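# Lift the bone from the tray onto the table

## Task

Remove the bone from the tray and set it down on the table next to the tray, while the apple, the ball and the root all remain inside the tray.

## Robot and tools

Robot: two arms, left_arm (on the +y side) and right_arm, each with a six-joint arm ending in a sixteen-motor hand. right_arm has a right hand and left_arm a mirrored left hand. Measured base positions in the scene frame: left_arm (-0.030, +0.263, +0.049) m, right_arm (+0.026, -0.356, +0.045) m, both turned very slightly about z. A camera stand sits behind the arms. Loose objects may occasionally get a brief outside nudge.

Scene frame: origin at table-top height, halfway between the nominal bases; +z up, +x forward over the table, +y toward left_arm. Arm names do not match image sides. Reported hand positions (metres) and quaternions (wxyz) are in this frame and can be a few centimetres off, more at long reach.

Hand point axes (right hand): +z runs along straight fingers toward the tips, +y points out of the palm face, +x runs across the palm away from the thumb. On the left hand +x points toward the thumb. The palm face is at y = -0.062 m. Straight fingertips reach about 0.12 m past the hand point. A rigid mast sticks out near the wrist on the palm side and can strike things. Fingertips have rubber caps.

execute_actions(actions, cameras): actions is a list of actions. Each action is a list of up to 15 rows, one row per 1/30 s control step. If fewer than 15 rows are given, the last row is held for the remaining steps, so one action lasts 0.5 s. Every row is a single flat list of 48 numbers, each in [-1, 1], covering both arms even if only one moves. Order: left dx, dy, dz, rx, ry, rz; then the left hand's 16 motor numbers; then left current_limit and speed; then the same 24 numbers for the right arm.

dx, dy, dz, rx, ry, rz are an offset, not a pose. It is measured in the scene frame's axes from that arm's Hand target as it stood when the action began. Every row in an action refers back to that same start, so the rows do not add up. The next action starts from the new Hand target, so sending the same offset again moves the arm further. Scale: 1.0 equals 0.6 m for dx, dy, dz and 180 degrees for rotation. rx, ry, rz form one rotation vector, turning about the Hand target's position. A translation longer than 1.0 is shortened along its line. To keep an arm still, send zeros.

The 16 hand numbers are absolute goal angles, not offsets. Each maps linearly between the hinge's two stops. Order per hand: index_mcp, index_abd, index_pip, index_dip, middle_mcp, middle_abd, middle_pip, middle_dip, ring_mcp, ring_abd, ring_pip, ring_dip, thumb_cmc, thumb_axl, thumb_mcp, thumb_ipl.
- Straight values: _mcp +0.75, _abd 0.00, _pip +0.58, _dip +0.70, thumb_cmc +0.71, thumb_axl +0.68, thumb_mcp +0.23, thumb_ipl +0.17.
- Moving toward -1 curls fingers toward the palm, and swings the thumb from beside the palm to in front of it.
- A 0 is a real goal, not 'no change'. To leave a hand unchanged, send back its reported hand_goal, hand_current_limit and hand_speed.

current_limit maps -1 to +1 onto 0 to 550 mA, with a floor of 11 mA; very low values may not lift a finger. speed sets the goal's travel rate to (speed+1)/2 of 8.5 rad/s. They start at +0.4 and -0.6 and stay at whatever was last sent.

cameras: a list of names (cam_high, cam_left_wrist, cam_right_wrist), ["all"], or []. If omitted, all cameras are shown for an empty actions list and none otherwise. An unknown name invalidates the call. An empty actions list moves nothing and returns state and images.

zoom_image(camera, region): region is [x0, y0, x1, y1] in pixels of that camera's latest 672x504 image, at most 504 by 504. It works only on cameras in the most recent image set.

read_manual(section): returns licence texts only. finished_scene(scene): takes the current scene number and ends the scene for good. Call it only once the bone rests on the table beside the tray with the other three items still in it, and nothing is held.

Results report, for each arm:
- end_effector_position and quaternion, and the Hand target (the last commanded pose after clipping; the next offsets count from it).
- joint positions, velocities (possibly 'within noise') and torques. Torques include gravity and have offsets; joints 3 and 4 wrap at ±28 N m.
- hand_goal, hand_measured, hand_current_ma (positive means pushing toward -1), and hand_state per motor: moving, goal, blocked or overload.
- step readings of positions during motion.
- MOTOR HOT or OVER-TEMPERATURE FAULT lines when they occur.

Controller behaviour: each step, the commanded orientation is clipped to within 40 degrees of the measured one, and position is favoured over orientation. The hand often stops short of the target, and the elbow sags, especially under load. A zero action re-requests the target; if the gap remains, command the missing distance or aim higher. Tiny moves may not start. To stop pushing against a surface, command back past the current hand position.

Gripping: force comes from goals set beyond the contact surface. Keep currents below 495 mA, because 5 s at that level shuts a motor down for 10 s. Holding loads, stretching the arms out, or pushing at unreachable poses heats motors; 100 °C drops the arm. While you think, the robot keeps holding the last command and time keeps running.

Avoid:
- dropping the bone from height, or opening the hand while it still moves;
- hitting the table, tray or stand hard;
- any touch between the two arms or hands;
- knocking the other items out of the tray, or anything off the table.

Each tool is called after "Emit:" by a JSON object that holds its "name" and its "arguments".

## Session

Emit:
{"name": "execute_actions", "arguments": {"actions": []}}

Scene clock: 0.00 s.
left_arm: end_effector_position=(+0.4983, -0.0500, +0.3181) hand_goal=(+0.754, +0.000, +0.576, +0.696, +0.754, +0.000, +0.576, +0.696, +0.754, +0.000, +0.576, +0.696, +0.714, +0.678, +0.226, +0.168) hand_measured=(+0.754, +0.000, +0.576, +0.696, +0.754, +0.000, +0.576, +0.696, +0.754, +0.000, +0.576, +0.696, +0.714, +0.678, +0.226, +0.168) hand_current_ma=(+0, +0, +0, +0, +0, +0, +0, +0, +0, +0, +0, +0, +0, +0, +0, +0) hand_state=(goal, goal, goal, goal, goal, goal, goal, goal, goal, goal, goal, goal, goal, goal, goal, goal) hand_current_limit=0.40 hand_speed=-0.60 end_effector_quat_wxyz=(+0.363, +0.477, +0.782, +0.173) | right_arm: end_effector_position=(+0.0578, -0.0910, +0.3129) hand_goal=(+0.754, +0.000, +0.576, +0.696, +0.754, +0.000, +0.576, +0.696, +0.754, +0.000, +0.576, +0.696, +0.714, +0.678, +0.226, +0.168) hand_measured=(+0.754, +0.000, +0.576, +0.696, +0.754, +0.000, +0.576, +0.696, +0.754, +0.000, +0.576, +0.696, +0.714, +0.678, +0.226, +0.168) hand_current_ma=(+0, +0, +0, +0, +0, +0, +0, +0, +0, +0, +0, +0, +0, +0, +0, +0) hand_state=(goal, goal, goal, goal, goal, goal, goal, goal, goal, goal, goal, goal, goal, goal, goal, goal) hand_current_limit=0.40 hand_speed=-0.60 end_effector_quat_wxyz=(-0.116, +0.311, +0.929, +0.161)
Joint positions: left_arm=[-0.784 1.577 1.287 -0.583 -0.487 -1.087] | right_arm=[1.647 0.602 0.821 -1.396 -0.069 0.785]
Joint velocities: within noise
Joint torques (N m): no reading
Heat: left arm: hottest waist 36 °C; right arm: hottest shoulder 33 °C.
Hand target: left_arm +0.5026, -0.0543, +0.3258; +0.371, +0.474, +0.780, +0.170 | right_arm +0.0572, -0.0865, +0.3293; -0.124, +0.309, +0.926, +0.176

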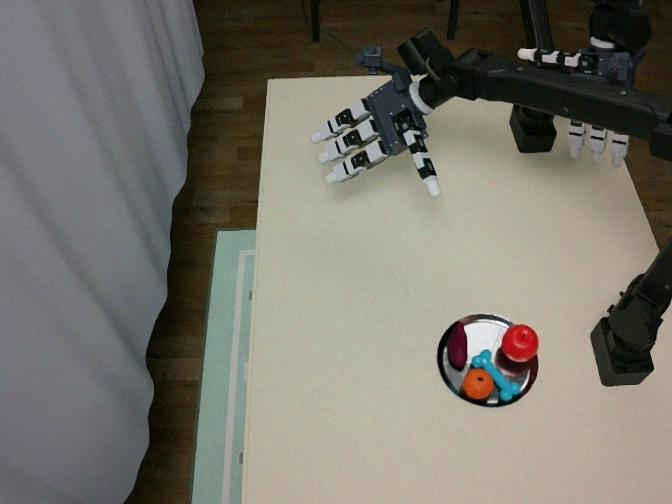

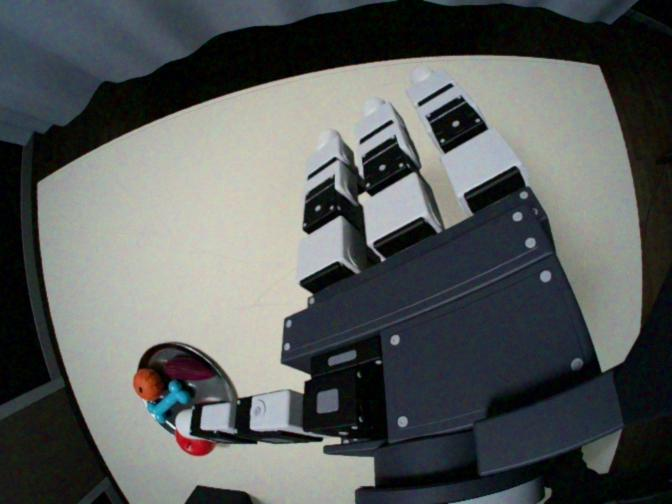

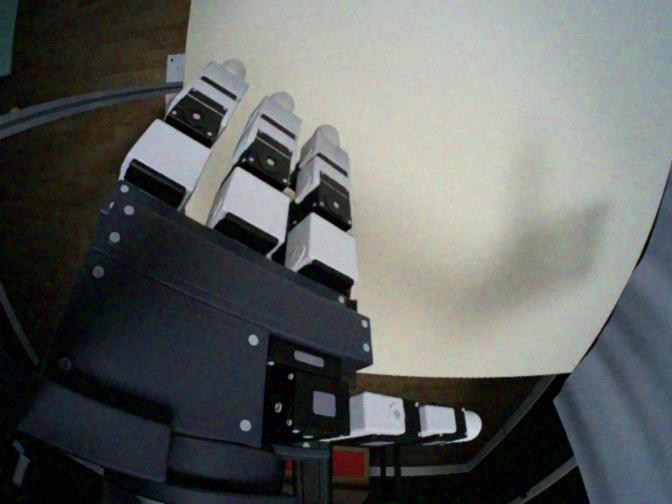

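Emit:
{"name": "zoom_image", "arguments": {"camera": "cam_high", "region": [420, 300, 560, 420]}}

Emit:
{"name": "zoom_image", "arguments": {"camera": "cam_left_wrist", "region": [110, 320, 270, 480]}}

Scaled by 3.600.

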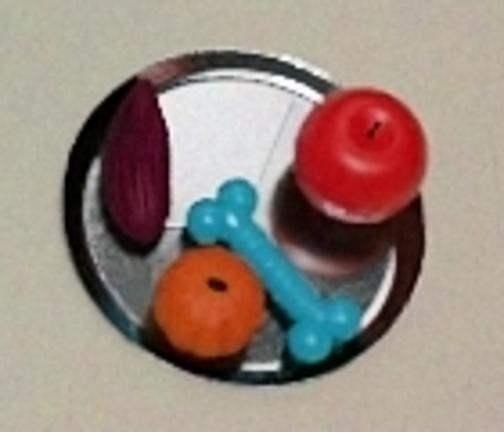

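Scaled by 3.150 from the camera's 672x504 image, which has a finer 960x720 frame.

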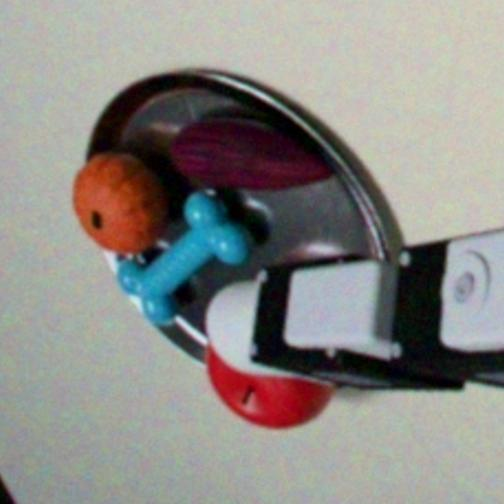

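Emit:
{"name": "execute_actions", "arguments": {"actions": [[[-0.034,0.037,-0.003,0.018,0.015,-0.035,0.754,0.15,0.576,0.696,0.754,-0.15,0.576,0.696,-0.34,0,-0.737,-0.174,0.714,0.678,0.226,0.168,0.4,-0.6,0,0,0,0,0,0,0.754,0,0.576,0.696,0.754,0,0.576,0.696,0.754,0,0.576,0.696,0.714,0.678,0.226,0.168,0.4,-0.6]],[[-0.06,0.065,-0.006,0.031,0.027,-0.062,0.754,0.15,0.576,0.696,0.754,-0.15,0.576,0.696,-0.34,0,-0.737,-0.174,0.714,0.678,0.226,0.168,0.4,-0.6,0,0,0,0,0,0,0.754,0,0.576,0.696,0.754,0,0.576,0.696,0.754,0,0.576,0.696,0.714,0.678,0.226,0.168,0.4,-0.6]],[[-0.077,0.084,-0.008,0.04,0.034,-0.079,0.754,0.15,0.576,0.696,0.754,-0.15,0.576,0.696,-0.34,0,-0.737,-0.174,0.714,0.678,0.226,0.168,0.4,-0.6,0,0,0,0,0,0,0.754,0,0.576,0.696,0.754,0,0.576,0.696,0.754,0,0.576,0.696,0.714,0.678,0.226,0.168,0.4,-0.6]]], "cameras": ["cam_high"]}}

Scene clock: 13.63 s.
left_arm: end_effector_position=(+0.3999, +0.0525, +0.3229) hand_goal=(+0.754, +0.150, +0.576, +0.696, +0.754, -0.150, +0.576, +0.696, -0.340, +0.000, -0.736, -0.174, +0.714, +0.678, +0.226, +0.168) hand_measured=(+0.758, +0.148, +0.576, +0.696, +0.758, -0.146, +0.576, +0.696, -0.328, +0.000, -0.734, -0.172, +0.718, +0.678, +0.224, +0.168) hand_current_ma=(+4, +0, +0, +0, +3, +2, +0, +0, +15, +0, +1, +2, +3, +0, -2, +0) hand_state=(goal, goal, goal, goal, goal, goal, goal, goal, goal, goal, goal, goal, goal, goal, goal, goal) hand_current_limit=0.40 hand_speed=-0.60 end_effector_quat_wxyz=(+0.254, +0.725, +0.631, +0.112) | right_arm: end_effector_position=(+0.0578, -0.0910, +0.3129) hand_goal=(+0.754, +0.000, +0.576, +0.696, +0.754, +0.000, +0.576, +0.696, +0.754, +0.000, +0.576, +0.696, +0.714, +0.678, +0.226, +0.168) hand_measured=(+0.754, +0.000, +0.576, +0.696, +0.754, +0.000, +0.576, +0.696, +0.754, +0.000, +0.576, +0.696, +0.714, +0.678, +0.224, +0.168) hand_current_ma=(+0, +0, +0, +0, +0, +0, +0, +0, +0, +0, +0, +0, +0, +0, +0, +0) hand_state=(goal, goal, goal, goal, goal, goal, goal, goal, goal, goal, goal, goal, goal, goal, goal, goal) hand_current_limit=0.40 hand_speed=-0.60 end_effector_quat_wxyz=(-0.116, +0.311, +0.929, +0.161)
Joint positions: left_arm=[-0.597 1.099 0.954 -0.87 -0.089 -0.441] | right_arm=[1.647 0.602 0.821 -1.396 -0.069 0.785]
Joint torques (N m): left_arm=[0.73 -4.6 9.77 0.99 -0.09 0.18] | right_arm=[0.79 -0.09 12.38 1.68 -0.04 0]
Heat: left arm: hottest waist 35 °C; right arm: hottest shoulder 33 °C.
Hand target: left_arm +0.3999, +0.0573, +0.3155; +0.241, +0.730, +0.629, +0.112 | right_arm +0.0572, -0.0865, +0.3293; -0.124, +0.309, +0.926, +0.176
Off the commanded pose: left_arm 0.009 m, 2 deg | right_arm 0.017 m, 2 deg.
Step readings (end_effector_position of left_arm | right_arm):
0: (+0.4983, -0.0500, +0.3181) | (+0.0578, -0.0910, +0.3129)
1: (+0.4983, -0.0503, +0.3179) | (+0.0578, -0.0910, +0.3129)
2: (+0.4979, -0.0519, +0.3168) | (+0.0578, -0.0910, +0.3129)
4: (+0.4941, -0.0526, +0.3147) | (+0.0578, -0.0910, +0.3129)
8: (+0.4828, -0.0441, +0.3196) | (+0.0578, -0.0910, +0.3129)
15: (+0.4822, -0.0384, +0.3344) | (+0.0578, -0.0910, +0.3129)
16: (+0.4822, -0.0385, +0.3334) | (+0.0578, -0.0910, +0.3129)
17: (+0.4804, -0.0390, +0.3294) | (+0.0578, -0.0910, +0.3129)
19: (+0.4696, -0.0322, +0.3182) | (+0.0578, -0.0910, +0.3129)
23: (+0.4484, -0.0060, +0.3103) | (+0.0578, -0.0910, +0.3129)
30: (+0.4473, +0.0035, +0.3311) | (+0.0578, -0.0910, +0.3129)
31: (+0.4467, +0.0024, +0.3307) | (+0.0578, -0.0910, +0.3129)
32: (+0.4441, +0.0019, +0.3266) | (+0.0578, -0.0910, +0.3129)
34: (+0.4303, +0.0091, +0.3150) | (+0.0578, -0.0910, +0.3129)
38: (+0.4055, +0.0438, +0.3072) | (+0.0578, -0.0910, +0.3129)
45: (+0.4008, +0.0559, +0.3237) | (+0.0578, -0.0910, +0.3129)
Images, in order (width x height): cam_high 672x504.

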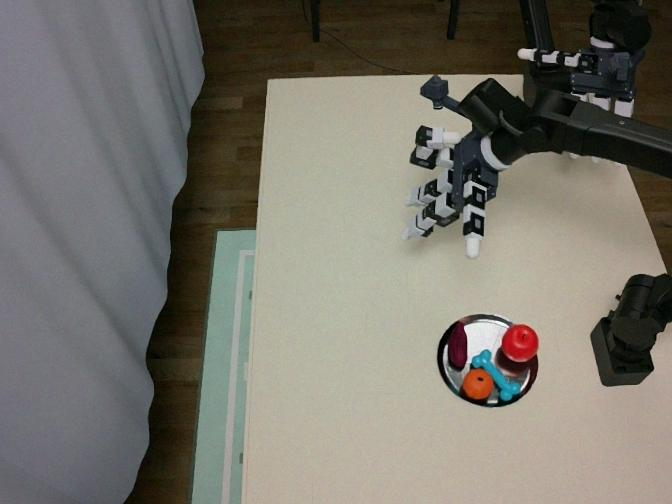

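Emit:
{"name": "execute_actions", "arguments": {"actions": [[[-0.077,0.084,-0.008,0.04,0.034,-0.079,0.754,0.15,0.576,0.696,0.754,-0.15,0.576,0.696,-0.34,0,-0.737,-0.174,0.714,0.678,0.226,0.168,0.4,-0.6,0,0,0,0,0,0,0.754,0,0.576,0.696,0.754,0,0.576,0.696,0.754,0,0.576,0.696,0.714,0.678,0.226,0.168,0.4,-0.6]],[[-0.077,0.084,-0.008,0.04,0.034,-0.079,0.754,0.15,0.576,0.696,0.754,-0.15,0.576,0.696,-0.34,0,-0.737,-0.174,0.714,0.678,0.226,0.168,0.4,-0.6,0,0,0,0,0,0,0.754,0,0.576,0.696,0.754,0,0.576,0.696,0.754,0,0.576,0.696,0.714,0.678,0.226,0.168,0.4,-0.6]],[[-0.064,0.07,-0.006,0.033,0.029,-0.066,0.754,0.15,0.576,0.696,0.754,-0.15,0.576,0.696,-0.34,0,-0.737,-0.174,0.714,0.678,0.226,0.168,0.4,-0.6,0,0,0,0,0,0,0.754,0,0.576,0.696,0.754,0,0.576,0.696,0.754,0,0.576,0.696,0.714,0.678,0.226,0.168,0.4,-0.6]],[[-0.039,0.042,-0.004,0.02,0.017,-0.04,0.754,0.15,0.576,0.696,0.754,-0.15,0.576,0.696,-0.34,0,-0.737,-0.174,0.714,0.678,0.226,0.168,0.4,-0.6,0,0,0,0,0,0,0.754,0,0.576,0.696,0.754,0,0.576,0.696,0.754,0,0.576,0.696,0.714,0.678,0.226,0.168,0.4,-0.6]]], "cameras": ["cam_high", "cam_left_wrist"]}}

Scene clock: 16.60 s.
left_arm: end_effector_position=(+0.2369, +0.2229, +0.2804) hand_goal=(+0.754, +0.150, +0.576, +0.696, +0.754, -0.150, +0.576, +0.696, -0.340, +0.000, -0.736, -0.174, +0.714, +0.678, +0.226, +0.168) hand_measured=(+0.754, +0.148, +0.576, +0.696, +0.754, -0.148, +0.576, +0.696, -0.328, +0.000, -0.734, -0.172, +0.716, +0.678, +0.224, +0.168) hand_current_ma=(+0, +0, +0, +0, +0, +1, +0, +0, +15, +0, +1, +2, +1, +0, -2, +0) hand_state=(goal, goal, goal, goal, goal, goal, goal, goal, goal, goal, goal, goal, goal, goal, goal, goal) hand_current_limit=0.40 hand_speed=-0.60 end_effector_quat_wxyz=(-0.003, +0.959, +0.285, -0.009) | right_arm: end_effector_position=(+0.0578, -0.0910, +0.3129) hand_goal=(+0.754, +0.000, +0.576, +0.696, +0.754, +0.000, +0.576, +0.696, +0.754, +0.000, +0.576, +0.696, +0.714, +0.678, +0.226, +0.168) hand_measured=(+0.754, +0.000, +0.576, +0.696, +0.754, +0.000, +0.576, +0.696, +0.754, +0.000, +0.576, +0.696, +0.714, +0.678, +0.224, +0.168) hand_current_ma=(+0, +0, +0, +0, +0, +0, +0, +0, +0, +0, +0, +0, +0, +0, +0, +0) hand_state=(goal, goal, goal, goal, goal, goal, goal, goal, goal, goal, goal, goal, goal, goal, goal, goal) hand_current_limit=0.40 hand_speed=-0.60 end_effector_quat_wxyz=(-0.116, +0.311, +0.929, +0.161)
Joint positions: left_arm=[0.103 0.858 0.906 -1.639 -0.003 1.087] | right_arm=[1.647 0.602 0.821 -1.396 -0.069 0.785]
Joint torques (N m): left_arm=[1.03 -0.5 13.71 -0.08 0.17 0.14] | right_arm=[0.73 -0.03 12.38 1.68 -0.04 0]
Heat: left arm: hottest waist 35 °C; right arm: hottest elbow 34 °C.
Hand target: left_arm +0.2457, +0.2252, +0.2999; +0.001, +0.960, +0.281, +0.003 | right_arm +0.0572, -0.0865, +0.3293; -0.124, +0.309, +0.926, +0.176
Off the commanded pose: left_arm 0.021 m, 2 deg | right_arm 0.017 m, 2 deg.
Step readings (end_effector_position of left_arm | right_arm):
0: (+0.3999, +0.0524, +0.3229) | (+0.0578, -0.0910, +0.3129)
1: (+0.3993, +0.0519, +0.3224) | (+0.0578, -0.0910, +0.3129)
2: (+0.3965, +0.0519, +0.3199) | (+0.0578, -0.0910, +0.3129)
4: (+0.3849, +0.0624, +0.3121) | (+0.0578, -0.0910, +0.3129)
8: (+0.3642, +0.0979, +0.3096) | (+0.0578, -0.0910, +0.3129)
15: (+0.3545, +0.1079, +0.3145) | (+0.0578, -0.0910, +0.3129)
16: (+0.3534, +0.1077, +0.3135) | (+0.0578, -0.0910, +0.3129)
17: (+0.3502, +0.1085, +0.3113) | (+0.0578, -0.0910, +0.3129)
19: (+0.3392, +0.1208, +0.3059) | (+0.0578, -0.0910, +0.3129)
23: (+0.3211, +0.1523, +0.3067) | (+0.0578, -0.0910, +0.3129)
30: (+0.3076, +0.1605, +0.3037) | (+0.0578, -0.0910, +0.3129)
31: (+0.3064, +0.1607, +0.3028) | (+0.0578, -0.0910, +0.3129)
32: (+0.3032, +0.1625, +0.3007) | (+0.0578, -0.0910, +0.3129)
34: (+0.2928, +0.1749, +0.2947) | (+0.0578, -0.0910, +0.3129)
38: (+0.2765, +0.1994, +0.2887) | (+0.0578, -0.0910, +0.3129)
45: (+0.2649, +0.2024, +0.2861) | (+0.0578, -0.0910, +0.3129)
46: (+0.2637, +0.2023, +0.2858) | (+0.0578, -0.0910, +0.3129)
47: (+0.2613, +0.2037, +0.2848) | (+0.0578, -0.0910, +0.3129)
49: (+0.2540, +0.2118, +0.2814) | (+0.0578, -0.0910, +0.3129)
53: (+0.2437, +0.2252, +0.2780) | (+0.0578, -0.0910, +0.3129)
60: (+0.2382, +0.2247, +0.2794) | (+0.0578, -0.0910, +0.3129)
Images, in order (width x height): cam_high 672x504, cam_left_wrist 672x504.

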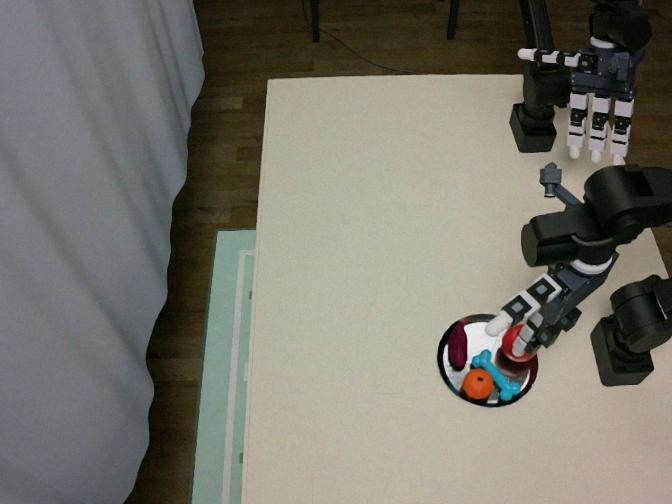

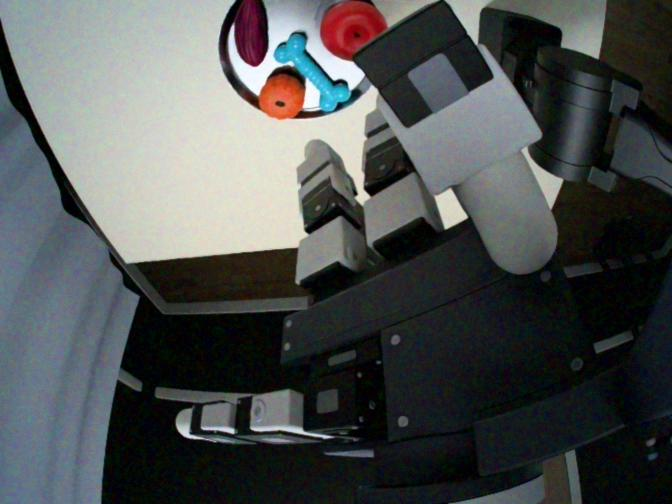

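Emit:
{"name": "execute_actions", "arguments": {"actions": [[[0.047,0.013,-0.05,0,0,0,0.754,0.15,0.576,0.696,0.754,-0.15,0.576,0.696,-0.068,0,-1,-0.39,0.714,0.678,0.226,0.168,0.4,-0.6,0,0,0,0,0,0,0.754,0,0.576,0.696,0.754,0,0.576,0.696,0.754,0,0.576,0.696,0.714,0.678,0.226,0.168,0.4,-0.6]],[[0,0,-0.05,0,0,0,0.754,0.15,0.576,0.696,0.754,-0.15,0.576,0.696,-0.068,0,-1,-0.39,0.714,0.678,0.226,0.168,0.4,-0.6,0,0,0,0,0,0,0.754,0,0.576,0.696,0.754,0,0.576,0.696,0.754,0,0.576,0.696,0.714,0.678,0.226,0.168,0.4,-0.6]]], "cameras": ["cam_high", "cam_left_wrist"]}}

Emit:
{"name": "zoom_image", "arguments": {"camera": "cam_left_wrist", "region": [200, 0, 480, 210]}}

Emit:
{"name": "zoom_image", "arguments": {"camera": "cam_high", "region": [420, 260, 600, 420]}}

Scene clock: 19.03 s.
left_arm: end_effector_position=(+0.2733, +0.2319, +0.2462) hand_goal=(+0.754, +0.150, +0.576, +0.696, +0.754, -0.150, +0.576, +0.696, -0.068, +0.000, -1.000, -0.390, +0.714, +0.678, +0.226, +0.168) hand_measured=(+0.754, +0.148, +0.576, +0.696, +0.754, -0.148, +0.576, +0.696, -0.054, +0.000, -0.916, -0.342, +0.716, +0.678, +0.224, +0.168) hand_current_ma=(+0, +0, +0, +0, +0, +1, +0, +0, +19, +0, +225, +105, +1, +0, -2, +0) hand_state=(goal, goal, goal, goal, goal, goal, goal, goal, goal, goal, blocked, blocked, goal, goal, goal, goal) hand_current_limit=0.40 hand_speed=-0.60 end_effector_quat_wxyz=(+0.001, +0.958, +0.285, +0.006) | right_arm: end_effector_position=(+0.0578, -0.0910, +0.3129) hand_goal=(+0.754, +0.000, +0.576, +0.696, +0.754, +0.000, +0.576, +0.696, +0.754, +0.000, +0.576, +0.696, +0.714, +0.678, +0.226, +0.168) hand_measured=(+0.754, +0.000, +0.576, +0.696, +0.754, +0.000, +0.576, +0.696, +0.754, +0.000, +0.576, +0.696, +0.714, +0.678, +0.224, +0.168) hand_current_ma=(+0, +0, +0, +0, +0, +0, +0, +0, +0, +0, +0, +0, +0, +0, +0, +0) hand_state=(goal, goal, goal, goal, goal, goal, goal, goal, goal, goal, goal, goal, goal, goal, goal, goal) hand_current_limit=0.40 hand_speed=-0.60 end_effector_quat_wxyz=(-0.116, +0.311, +0.929, +0.161)
Joint positions: left_arm=[0.127 0.947 0.858 -1.47 0 1.111] | right_arm=[1.647 0.602 0.821 -1.396 -0.069 0.785]
Joint torques (N m): left_arm=[0.79 -1.08 8.27 0.98 0.18 0.11] | right_arm=[0.79 -0.09 12.38 1.69 -0.04 0]
Heat: left arm: hottest waist 35 °C; right arm: hottest elbow 34 °C.
Hand target: left_arm +0.2739, +0.2330, +0.2398; +0.002, +0.960, +0.281, +0.003 | right_arm +0.0572, -0.0865, +0.3293; -0.124, +0.309, +0.926, +0.176
Off the commanded pose: left_arm 0.006 m, 1 deg | right_arm 0.017 m, 2 deg.
Step readings (end_effector_position of left_arm | right_arm):
0: (+0.2369, +0.2229, +0.2804) | (+0.0578, -0.0910, +0.3129)
1: (+0.2369, +0.2229, +0.2803) | (+0.0578, -0.0910, +0.3129)
2: (+0.2378, +0.2231, +0.2798) | (+0.0578, -0.0910, +0.3129)
4: (+0.2441, +0.2254, +0.2771) | (+0.0578, -0.0910, +0.3129)
8: (+0.2605, +0.2307, +0.2668) | (+0.0578, -0.0910, +0.3129)
15: (+0.2663, +0.2313, +0.2627) | (+0.0578, -0.0910, +0.3129)
16: (+0.2666, +0.2313, +0.2627) | (+0.0578, -0.0910, +0.3129)
17: (+0.2679, +0.2314, +0.2628) | (+0.0578, -0.0910, +0.3129)
19: (+0.2723, +0.2319, +0.2609) | (+0.0578, -0.0910, +0.3129)
23: (+0.2725, +0.2319, +0.2498) | (+0.0578, -0.0910, +0.3129)
30: (+0.2730, +0.2319, +0.2461) | (+0.0578, -0.0910, +0.3129)
Images, in order (width x height): cam_high 672x504, cam_left_wrist 672x504.

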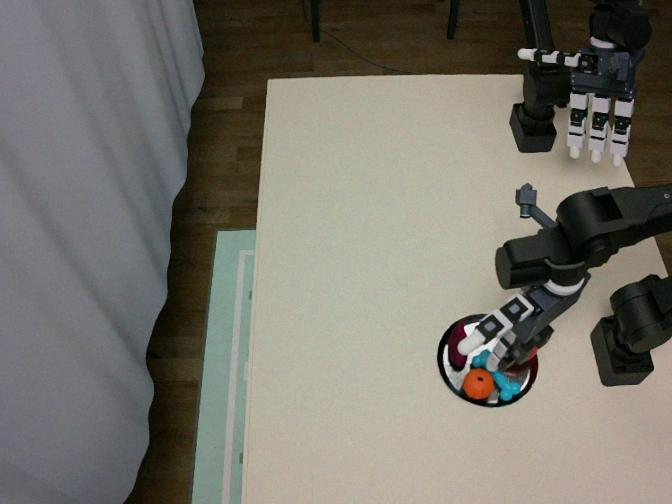

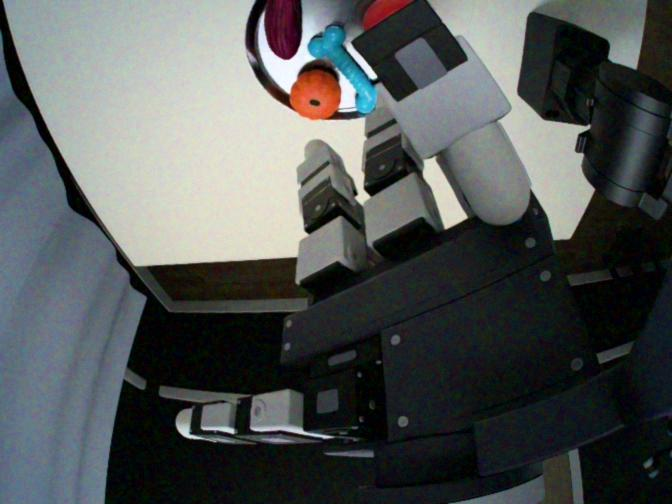

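Scaled by 1.800 from the camera's 672x504 image, which has a finer 960x720 frame.

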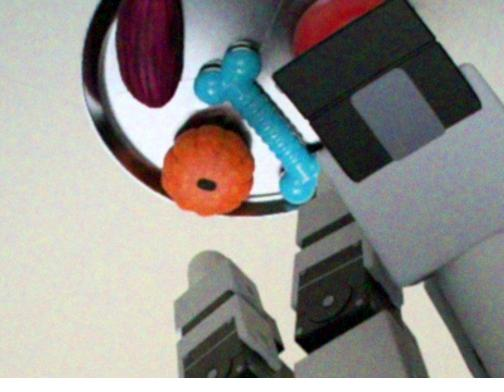

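Scaled by 2.800.

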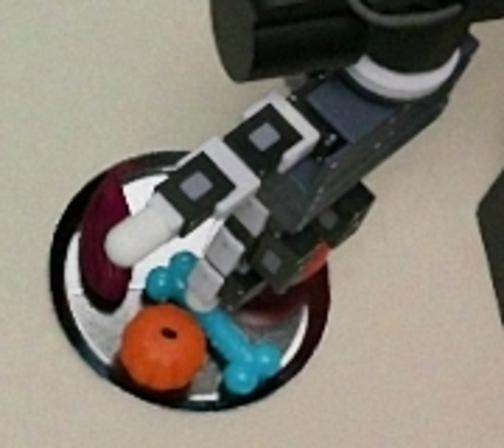

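Emit:
{"name": "zoom_image", "arguments": {"camera": "cam_high", "region": [460, 310, 550, 400]}}

Emit:
{"name": "zoom_image", "arguments": {"camera": "cam_left_wrist", "region": [280, 60, 460, 240]}}

Scaled by 5.600.

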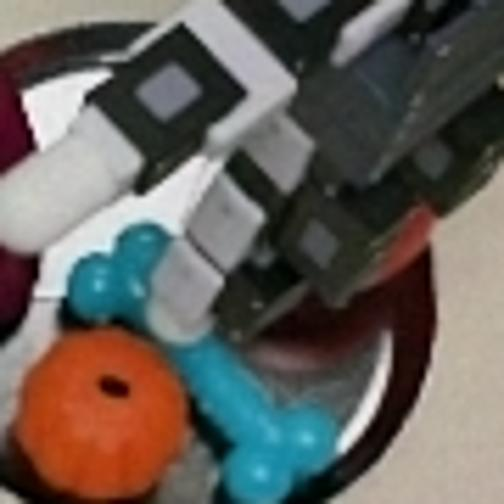

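Scaled by 2.800 from the camera's 672x504 image, which has a finer 960x720 frame.

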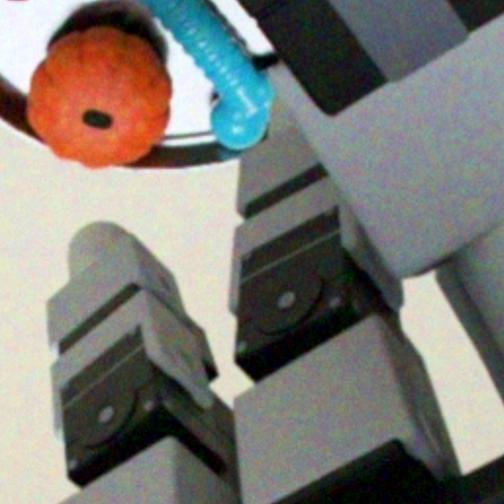

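Emit:
{"name": "execute_actions", "arguments": {"actions": [[[-0.0355,-0.0077,-0.035,0,0,0,0.754,0.07,0.576,0.696,0.754,-0.07,0.576,0.696,-0.068,0,-0.9,-0.34,0.714,0.678,0.226,0.168,0.4,-0.6,0,0,0,0,0,0,0.754,0,0.576,0.696,0.754,0,0.576,0.696,0.754,0,0.576,0.696,0.714,0.678,0.226,0.168,0.4,-0.6]],[[0,0,-0.04,0,0,0,0.754,0.07,0.576,0.696,0.754,-0.07,0.576,0.696,-0.068,0,-0.9,-0.34,0.714,0.678,0.226,0.168,0.4,-0.6,0,0,0,0,0,0,0.754,0,0.576,0.696,0.754,0,0.576,0.696,0.754,0,0.576,0.696,0.714,0.678,0.226,0.168,0.4,-0.6]]], "cameras": ["cam_high", "cam_left_wrist"]}}

Emit:
{"name": "zoom_image", "arguments": {"camera": "cam_left_wrist", "region": [250, 20, 450, 200]}}

Emit:
{"name": "zoom_image", "arguments": {"camera": "cam_high", "region": [460, 310, 560, 410]}}

Scene clock: 21.63 s.
left_arm: end_effector_position=(+0.2526, +0.2294, +0.2003) hand_goal=(+0.754, +0.070, +0.576, +0.696, +0.754, -0.070, +0.576, +0.696, -0.068, +0.000, -0.900, -0.340, +0.714, +0.678, +0.226, +0.168) hand_measured=(+0.754, +0.072, +0.576, +0.696, +0.754, -0.072, +0.576, +0.696, -0.054, +0.000, -0.898, -0.338, +0.716, +0.678, +0.224, +0.168) hand_current_ma=(+0, +1, +0, +0, +0, -1, +0, +0, +17, +0, +1, +2, +1, +0, -2, +0) hand_state=(goal, goal, goal, goal, goal, goal, goal, goal, goal, goal, goal, goal, goal, goal, goal, goal) hand_current_limit=0.40 hand_speed=-0.60 end_effector_quat_wxyz=(+0.001, +0.958, +0.285, +0.005) | right_arm: end_effector_position=(+0.0578, -0.0910, +0.3129) hand_goal=(+0.754, +0.000, +0.576, +0.696, +0.754, +0.000, +0.576, +0.696, +0.754, +0.000, +0.576, +0.696, +0.714, +0.678, +0.226, +0.168) hand_measured=(+0.754, +0.000, +0.576, +0.696, +0.754, +0.000, +0.576, +0.696, +0.754, +0.000, +0.576, +0.696, +0.714, +0.678, +0.224, +0.168) hand_current_ma=(+0, +0, +0, +0, +0, +0, +0, +0, +0, +0, +0, +0, +0, +0, +0, +0) hand_state=(goal, goal, goal, goal, goal, goal, goal, goal, goal, goal, goal, goal, goal, goal, goal, goal) hand_current_limit=0.40 hand_speed=-0.60 end_effector_quat_wxyz=(-0.116, +0.311, +0.929, +0.161)
Joint positions: left_arm=[0.127 0.903 0.714 -1.371 0 1.111] | right_arm=[1.647 0.602 0.821 -1.396 -0.069 0.785]
Joint torques (N m): left_arm=[0.15 -1.08 7.99 0.94 0.16 0.05] | right_arm=[0.79 -0.09 12.37 1.68 -0.04 0]
Heat: left arm: hottest waist 35 °C; right arm: hottest elbow 35 °C.
Hand target: left_arm +0.2526, +0.2284, +0.1949; +0.002, +0.960, +0.281, +0.003 | right_arm +0.0572, -0.0865, +0.3293; -0.124, +0.309, +0.926, +0.176
Off the commanded pose: left_arm 0.005 m, 1 deg | right_arm 0.017 m, 2 deg.
Step readings (end_effector_position of left_arm | right_arm):
0: (+0.2734, +0.2319, +0.2462) | (+0.0578, -0.0910, +0.3129)
1: (+0.2731, +0.2318, +0.2457) | (+0.0578, -0.0910, +0.3129)
2: (+0.2728, +0.2318, +0.2441) | (+0.0578, -0.0910, +0.3129)
4: (+0.2684, +0.2313, +0.2365) | (+0.0578, -0.0910, +0.3129)
8: (+0.2538, +0.2295, +0.2210) | (+0.0578, -0.0910, +0.3129)
15: (+0.2527, +0.2294, +0.2208) | (+0.0578, -0.0910, +0.3129)
16: (+0.2529, +0.2294, +0.2207) | (+0.0578, -0.0910, +0.3129)
17: (+0.2535, +0.2295, +0.2194) | (+0.0578, -0.0910, +0.3129)
19: (+0.2543, +0.2296, +0.2140) | (+0.0578, -0.0910, +0.3129)
23: (+0.2506, +0.2292, +0.2017) | (+0.0578, -0.0910, +0.3129)
30: (+0.2524, +0.2294, +0.2002) | (+0.0578, -0.0910, +0.3129)
Images, in order (width x height): cam_high 672x504, cam_left_wrist 672x504.

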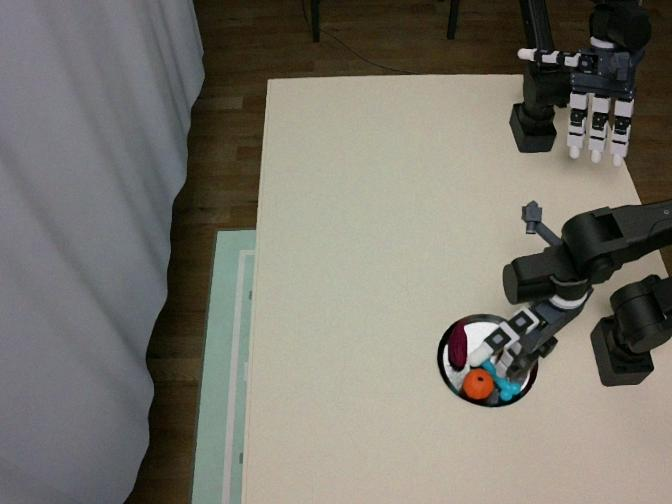

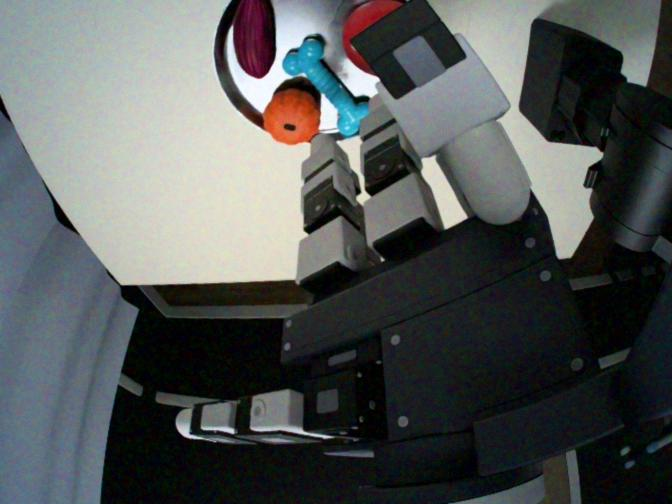

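Scaled by 2.520 from the camera's 672x504 image, which has a finer 960x720 frame.

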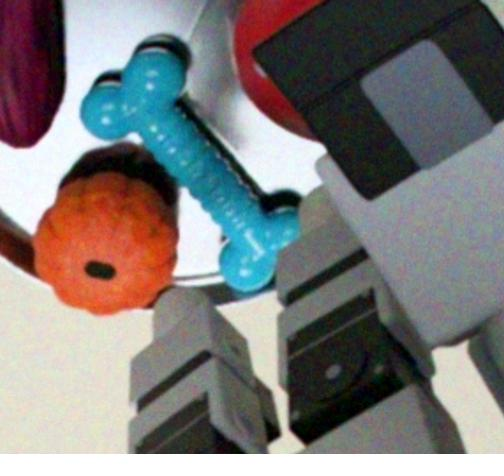

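Scaled by 5.040.

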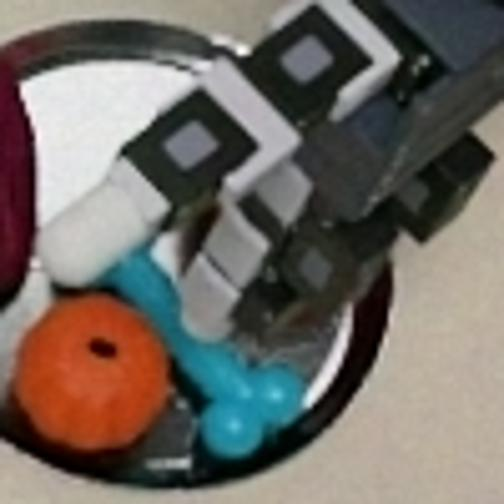

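Emit:
{"name": "execute_actions", "arguments": {"actions": [[[-0.004,-0.0023,-0.047,0,0,0,0.754,0.07,0.576,0.696,0.754,-0.07,0.576,0.696,-0.068,0,-0.9,-0.34,0.714,0.678,0.226,0.168,0.4,-0.6,0,0,0,0,0,0,0.754,0,0.576,0.696,0.754,0,0.576,0.696,0.754,0,0.576,0.696,0.714,0.678,0.226,0.168,0.4,-0.6]]], "cameras": ["cam_high", "cam_left_wrist"]}}

Emit:
{"name": "zoom_image", "arguments": {"camera": "cam_left_wrist", "region": [250, 20, 430, 180]}}

Emit:
{"name": "zoom_image", "arguments": {"camera": "cam_high", "region": [460, 310, 560, 410]}}

Scene clock: 23.13 s.
left_arm: end_effector_position=(+0.2503, +0.2291, +0.1721) hand_goal=(+0.754, +0.070, +0.576, +0.696, +0.754, -0.070, +0.576, +0.696, -0.068, +0.000, -0.900, -0.340, +0.714, +0.678, +0.226, +0.168) hand_measured=(+0.754, +0.072, +0.576, +0.696, +0.754, -0.072, +0.576, +0.696, -0.056, +0.000, -0.898, -0.338, +0.716, +0.678, +0.224, +0.168) hand_current_ma=(+0, +1, +0, +0, +0, -1, +0, +0, +17, +0, +1, +2, +1, +0, -2, +0) hand_state=(goal, goal, goal, goal, goal, goal, goal, goal, goal, goal, goal, goal, goal, goal, goal, goal) hand_current_limit=0.40 hand_speed=-0.60 end_effector_quat_wxyz=(+0.001, +0.958, +0.285, +0.006) | right_arm: end_effector_position=(+0.0578, -0.0910, +0.3129) hand_goal=(+0.754, +0.000, +0.576, +0.696, +0.754, +0.000, +0.576, +0.696, +0.754, +0.000, +0.576, +0.696, +0.714, +0.678, +0.226, +0.168) hand_measured=(+0.754, +0.000, +0.576, +0.696, +0.754, +0.000, +0.576, +0.696, +0.754, +0.000, +0.576, +0.696, +0.714, +0.678, +0.224, +0.168) hand_current_ma=(+0, +0, +0, +0, +0, +0, +0, +0, +0, +0, +0, +0, +0, +0, +0, +0) hand_state=(goal, goal, goal, goal, goal, goal, goal, goal, goal, goal, goal, goal, goal, goal, goal, goal) hand_current_limit=0.40 hand_speed=-0.60 end_effector_quat_wxyz=(-0.116, +0.311, +0.929, +0.161)
Joint positions: left_arm=[0.127 0.917 0.645 -1.287 0 1.111] | right_arm=[1.647 0.602 0.821 -1.396 -0.069 0.785]
Joint torques (N m): left_arm=[-0.38 -0.79 8.1 1.03 0.21 -0.02] | right_arm=[0.73 -0.03 12.38 1.69 -0.04 0.01]
Heat: left arm: hottest waist 35 °C; right arm: hottest elbow 35 °C.
Hand target: left_arm +0.2502, +0.2270, +0.1667; +0.002, +0.960, +0.281, +0.003 | right_arm +0.0572, -0.0865, +0.3293; -0.124, +0.309, +0.926, +0.176
Off the commanded pose: left_arm 0.006 m, 1 deg | right_arm 0.017 m, 2 deg.
Step readings (end_effector_position of left_arm | right_arm):
0: (+0.2526, +0.2294, +0.2003) | (+0.0578, -0.0910, +0.3129)
1: (+0.2526, +0.2294, +0.1999) | (+0.0578, -0.0910, +0.3129)
2: (+0.2532, +0.2295, +0.1987) | (+0.0578, -0.0910, +0.3129)
4: (+0.2533, +0.2295, +0.1917) | (+0.0578, -0.0910, +0.3129)
8: (+0.2475, +0.2288, +0.1759) | (+0.0578, -0.0910, +0.3129)
15: (+0.2498, +0.2291, +0.1720) | (+0.0578, -0.0910, +0.3129)
Images, in order (width x height): cam_high 672x504, cam_left_wrist 672x504.

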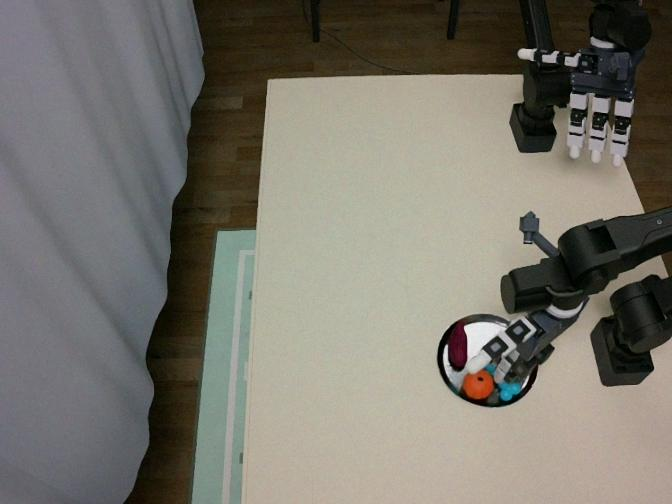

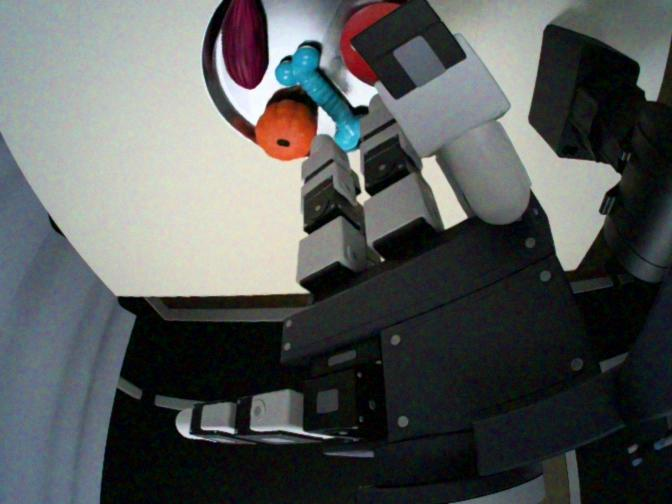

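Scaled by 2.800 from the camera's 672x504 image, which has a finer 960x720 frame.

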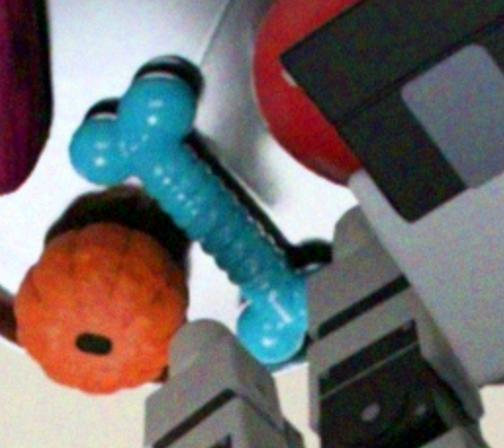

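Scaled by 5.040.

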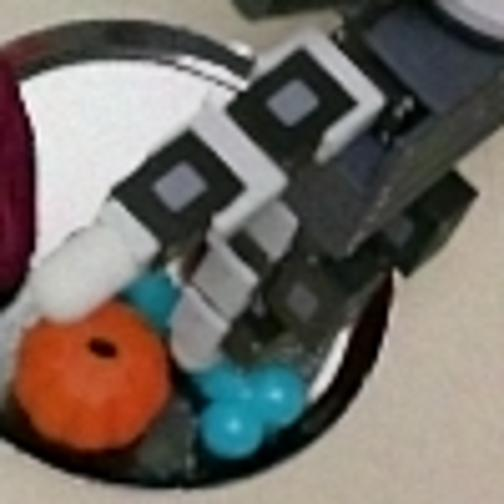

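Emit:
{"name": "execute_actions", "arguments": {"actions": [[[0,0,-0.03,0,0,0,0.754,0.07,0.576,0.696,0.754,-0.07,0.576,0.696,-0.068,0,-0.9,-0.34,0.714,0.678,0.226,0.168,0.4,-0.6,0,0,0,0,0,0,0.754,0,0.576,0.696,0.754,0,0.576,0.696,0.754,0,0.576,0.696,0.714,0.678,0.226,0.168,0.4,-0.6]],[[0,0,-0.03,0,0,0,0.754,0.07,0.576,0.696,0.754,-0.07,0.576,0.696,-0.068,0,-0.9,-0.34,0.714,0.678,0.226,0.168,0.4,-0.6,0,0,0,0,0,0,0.754,0,0.576,0.696,0.754,0,0.576,0.696,0.754,0,0.576,0.696,0.714,0.678,0.226,0.168,0.4,-0.6]]], "cameras": ["cam_high", "cam_left_wrist"]}}

Emit:
{"name": "zoom_image", "arguments": {"camera": "cam_left_wrist", "region": [230, 40, 430, 220]}}

Emit:
{"name": "zoom_image", "arguments": {"camera": "cam_high", "region": [460, 310, 560, 410]}}

Scene clock: 25.07 s.
left_arm: end_effector_position=(+0.2523, +0.2295, +0.1381) hand_goal=(+0.754, +0.070, +0.576, +0.696, +0.754, -0.070, +0.576, +0.696, -0.068, +0.000, -0.900, -0.340, +0.714, +0.678, +0.226, +0.168) hand_measured=(+0.754, +0.068, +0.578, +0.696, +0.756, -0.068, +0.576, +0.696, -0.056, +0.000, -0.898, -0.338, +0.716, +0.678, +0.224, +0.168) hand_current_ma=(+0, +0, +0, +0, +2, +1, +0, +0, +17, +0, +1, +2, +1, +0, -2, +0) hand_state=(goal, goal, goal, goal, goal, goal, goal, goal, goal, goal, goal, goal, goal, goal, goal, goal) hand_current_limit=0.40 hand_speed=-0.60 end_effector_quat_wxyz=(+0.001, +0.958, +0.285, +0.007) | right_arm: end_effector_position=(+0.0578, -0.0910, +0.3129) hand_goal=(+0.754, +0.000, +0.576, +0.696, +0.754, +0.000, +0.576, +0.696, +0.754, +0.000, +0.576, +0.696, +0.714, +0.678, +0.226, +0.168) hand_measured=(+0.754, +0.000, +0.576, +0.696, +0.754, +0.000, +0.576, +0.696, +0.754, +0.000, +0.576, +0.696, +0.714, +0.678, +0.224, +0.168) hand_current_ma=(+0, +0, +0, +0, +0, +0, +0, +0, +0, +0, +0, +0, +0, +0, +0, +0) hand_state=(goal, goal, goal, goal, goal, goal, goal, goal, goal, goal, goal, goal, goal, goal, goal, goal) hand_current_limit=0.40 hand_speed=-0.60 end_effector_quat_wxyz=(-0.116, +0.311, +0.929, +0.161)
Joint positions: left_arm=[0.127 0.961 0.574 -1.168 -0.001 1.111] | right_arm=[1.647 0.602 0.821 -1.396 -0.069 0.785]
Joint torques (N m): left_arm=[-0.62 -0.73 7.31 1.07 0.21 0.01] | right_arm=[0.79 -0.09 12.38 1.69 -0.04 0]
Heat: left arm: hottest waist 35 °C; right arm: hottest elbow 35 °C.
Hand target: left_arm +0.2501, +0.2270, +0.1306; +0.001, +0.960, +0.281, +0.003 | right_arm +0.0572, -0.0865, +0.3293; -0.124, +0.309, +0.926, +0.176
Off the commanded pose: left_arm 0.008 m, 1 deg | right_arm 0.017 m, 2 deg.
Step readings (end_effector_position of left_arm | right_arm):
0: (+0.2503, +0.2291, +0.1721) | (+0.0578, -0.0910, +0.3129)
1: (+0.2503, +0.2291, +0.1720) | (+0.0578, -0.0910, +0.3129)
2: (+0.2508, +0.2292, +0.1713) | (+0.0578, -0.0910, +0.3129)
4: (+0.2518, +0.2293, +0.1674) | (+0.0578, -0.0910, +0.3129)
8: (+0.2497, +0.2291, +0.1578) | (+0.0578, -0.0910, +0.3129)
15: (+0.2504, +0.2291, +0.1553) | (+0.0578, -0.0910, +0.3129)
16: (+0.2506, +0.2292, +0.1552) | (+0.0578, -0.0910, +0.3129)
17: (+0.2511, +0.2292, +0.1543) | (+0.0578, -0.0910, +0.3129)
19: (+0.2518, +0.2293, +0.1501) | (+0.0578, -0.0910, +0.3129)
23: (+0.2505, +0.2293, +0.1405) | (+0.0578, -0.0910, +0.3129)
30: (+0.2521, +0.2295, +0.1381) | (+0.0578, -0.0910, +0.3129)
Images, in order (width x height): cam_high 672x504, cam_left_wrist 672x504.

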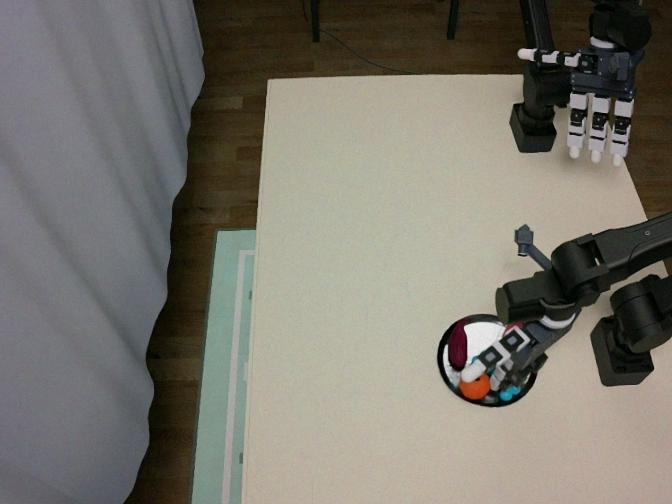

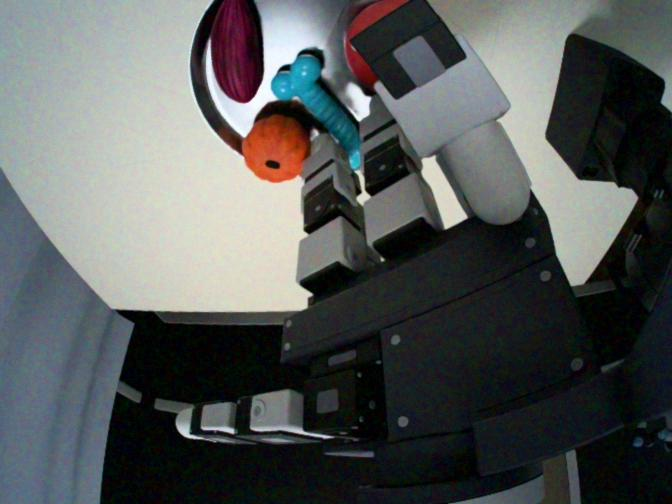

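Scaled by 2.520 from the camera's 672x504 image, which has a finer 960x720 frame.

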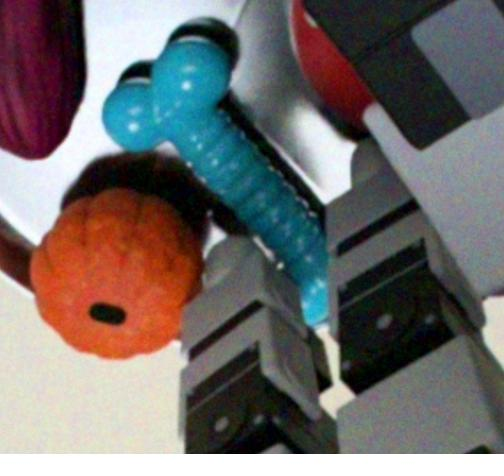

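Scaled by 5.040.

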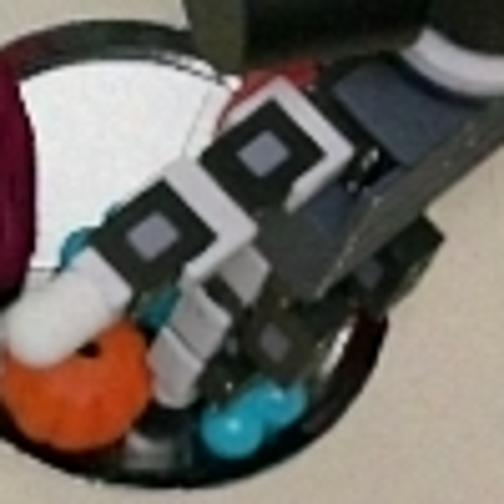

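Emit:
{"name": "execute_actions", "arguments": {"actions": [[[0,0,-0.019,0,0,0,0.754,0.07,0.576,0.696,0.754,-0.07,0.576,0.696,-0.068,0,-0.9,-0.34,0.714,0.678,0.226,0.168,0.4,-0.6,0,0,0,0,0,0,0.754,0,0.576,0.696,0.754,0,0.576,0.696,0.754,0,0.576,0.696,0.714,0.678,0.226,0.168,0.4,-0.6]]], "cameras": ["cam_high", "cam_left_wrist"]}}

Emit:
{"name": "zoom_image", "arguments": {"camera": "cam_left_wrist", "region": [230, 40, 430, 220]}}

Scene clock: 25.87 s.
left_arm: end_effector_position=(+0.2529, +0.2296, +0.1280) hand_goal=(+0.754, +0.070, +0.576, +0.696, +0.754, -0.070, +0.576, +0.696, -0.068, +0.000, -0.900, -0.340, +0.714, +0.678, +0.226, +0.168) hand_measured=(+0.754, +0.072, +0.578, +0.696, +0.756, -0.070, +0.578, +0.696, -0.056, +0.000, -0.898, -0.338, +0.716, +0.678, +0.224, +0.168) hand_current_ma=(+0, +0, +0, +0, +2, +0, +0, +0, +17, +0, +1, +2, +1, +0, -2, +0) hand_state=(goal, goal, goal, goal, goal, goal, goal, goal, goal, goal, goal, goal, goal, goal, goal, goal) hand_current_limit=0.40 hand_speed=-0.60 end_effector_quat_wxyz=(+0.001, +0.958, +0.285, +0.009) | right_arm: end_effector_position=(+0.0578, -0.0910, +0.3129) hand_goal=(+0.754, +0.000, +0.576, +0.696, +0.754, +0.000, +0.576, +0.696, +0.754, +0.000, +0.576, +0.696, +0.714, +0.678, +0.226, +0.168) hand_measured=(+0.754, +0.000, +0.576, +0.696, +0.754, +0.000, +0.576, +0.696, +0.754, +0.000, +0.576, +0.696, +0.714, +0.678, +0.224, +0.168) hand_current_ma=(+0, +0, +0, +0, +0, +0, +0, +0, +0, +0, +0, +0, +0, +0, +0, +0) hand_state=(goal, goal, goal, goal, goal, goal, goal, goal, goal, goal, goal, goal, goal, goal, goal, goal) hand_current_limit=0.40 hand_speed=-0.60 end_effector_quat_wxyz=(-0.116, +0.311, +0.929, +0.161)
Joint positions: left_arm=[0.127 0.976 0.552 -1.129 -0.001 1.111] | right_arm=[1.647 0.602 0.821 -1.396 -0.069 0.785]
Joint torques (N m): left_arm=[-0.26 -0.56 7.09 1.18 0.23 -0.01] | right_arm=[0.79 -0.03 12.38 1.69 -0.04 0]
Heat: left arm: hottest waist 35 °C; right arm: hottest elbow 35 °C.
Hand target: left_arm +0.2502, +0.2270, +0.1192; +0.002, +0.960, +0.281, +0.003 | right_arm +0.0572, -0.0865, +0.3293; -0.124, +0.309, +0.926, +0.176
Off the commanded pose: left_arm 0.010 m, 1 deg | right_arm 0.017 m, 2 deg.
Step readings (end_effector_position of left_arm | right_arm):
0: (+0.2524, +0.2295, +0.1381) | (+0.0578, -0.0910, +0.3129)
1: (+0.2523, +0.2295, +0.1377) | (+0.0578, -0.0910, +0.3129)
2: (+0.2526, +0.2295, +0.1372) | (+0.0578, -0.0910, +0.3129)
4: (+0.2524, +0.2295, +0.1340) | (+0.0578, -0.0910, +0.3129)
8: (+0.2527, +0.2295, +0.1295) | (+0.0578, -0.0910, +0.3129)
15: (+0.2529, +0.2296, +0.1280) | (+0.0578, -0.0910, +0.3129)
Images, in order (width x height): cam_high 672x504, cam_left_wrist 672x504.

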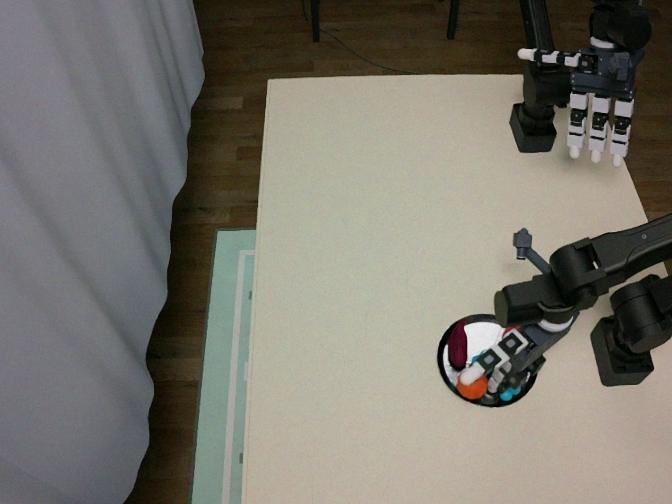

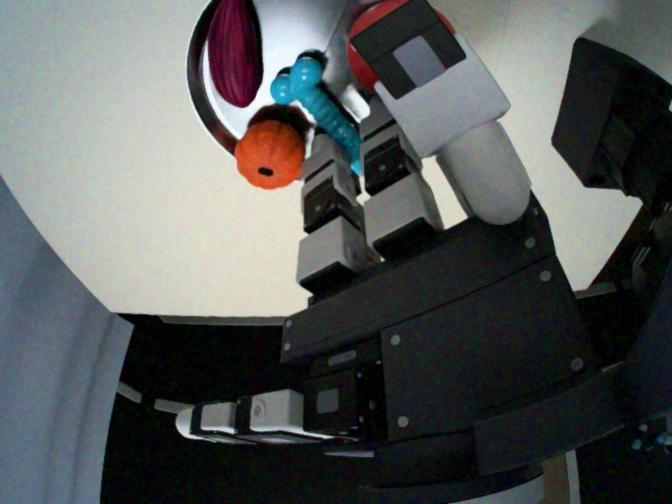

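Scaled by 2.520 from the camera's 672x504 image, which has a finer 960x720 frame.

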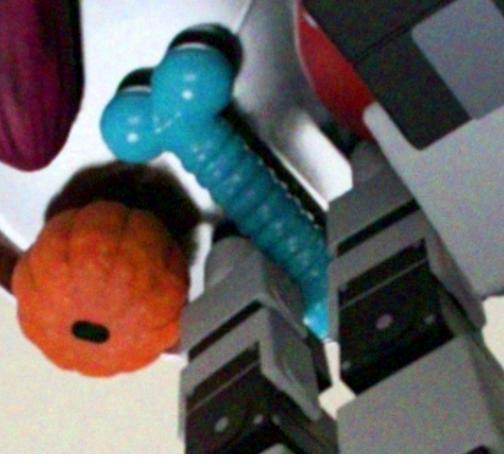

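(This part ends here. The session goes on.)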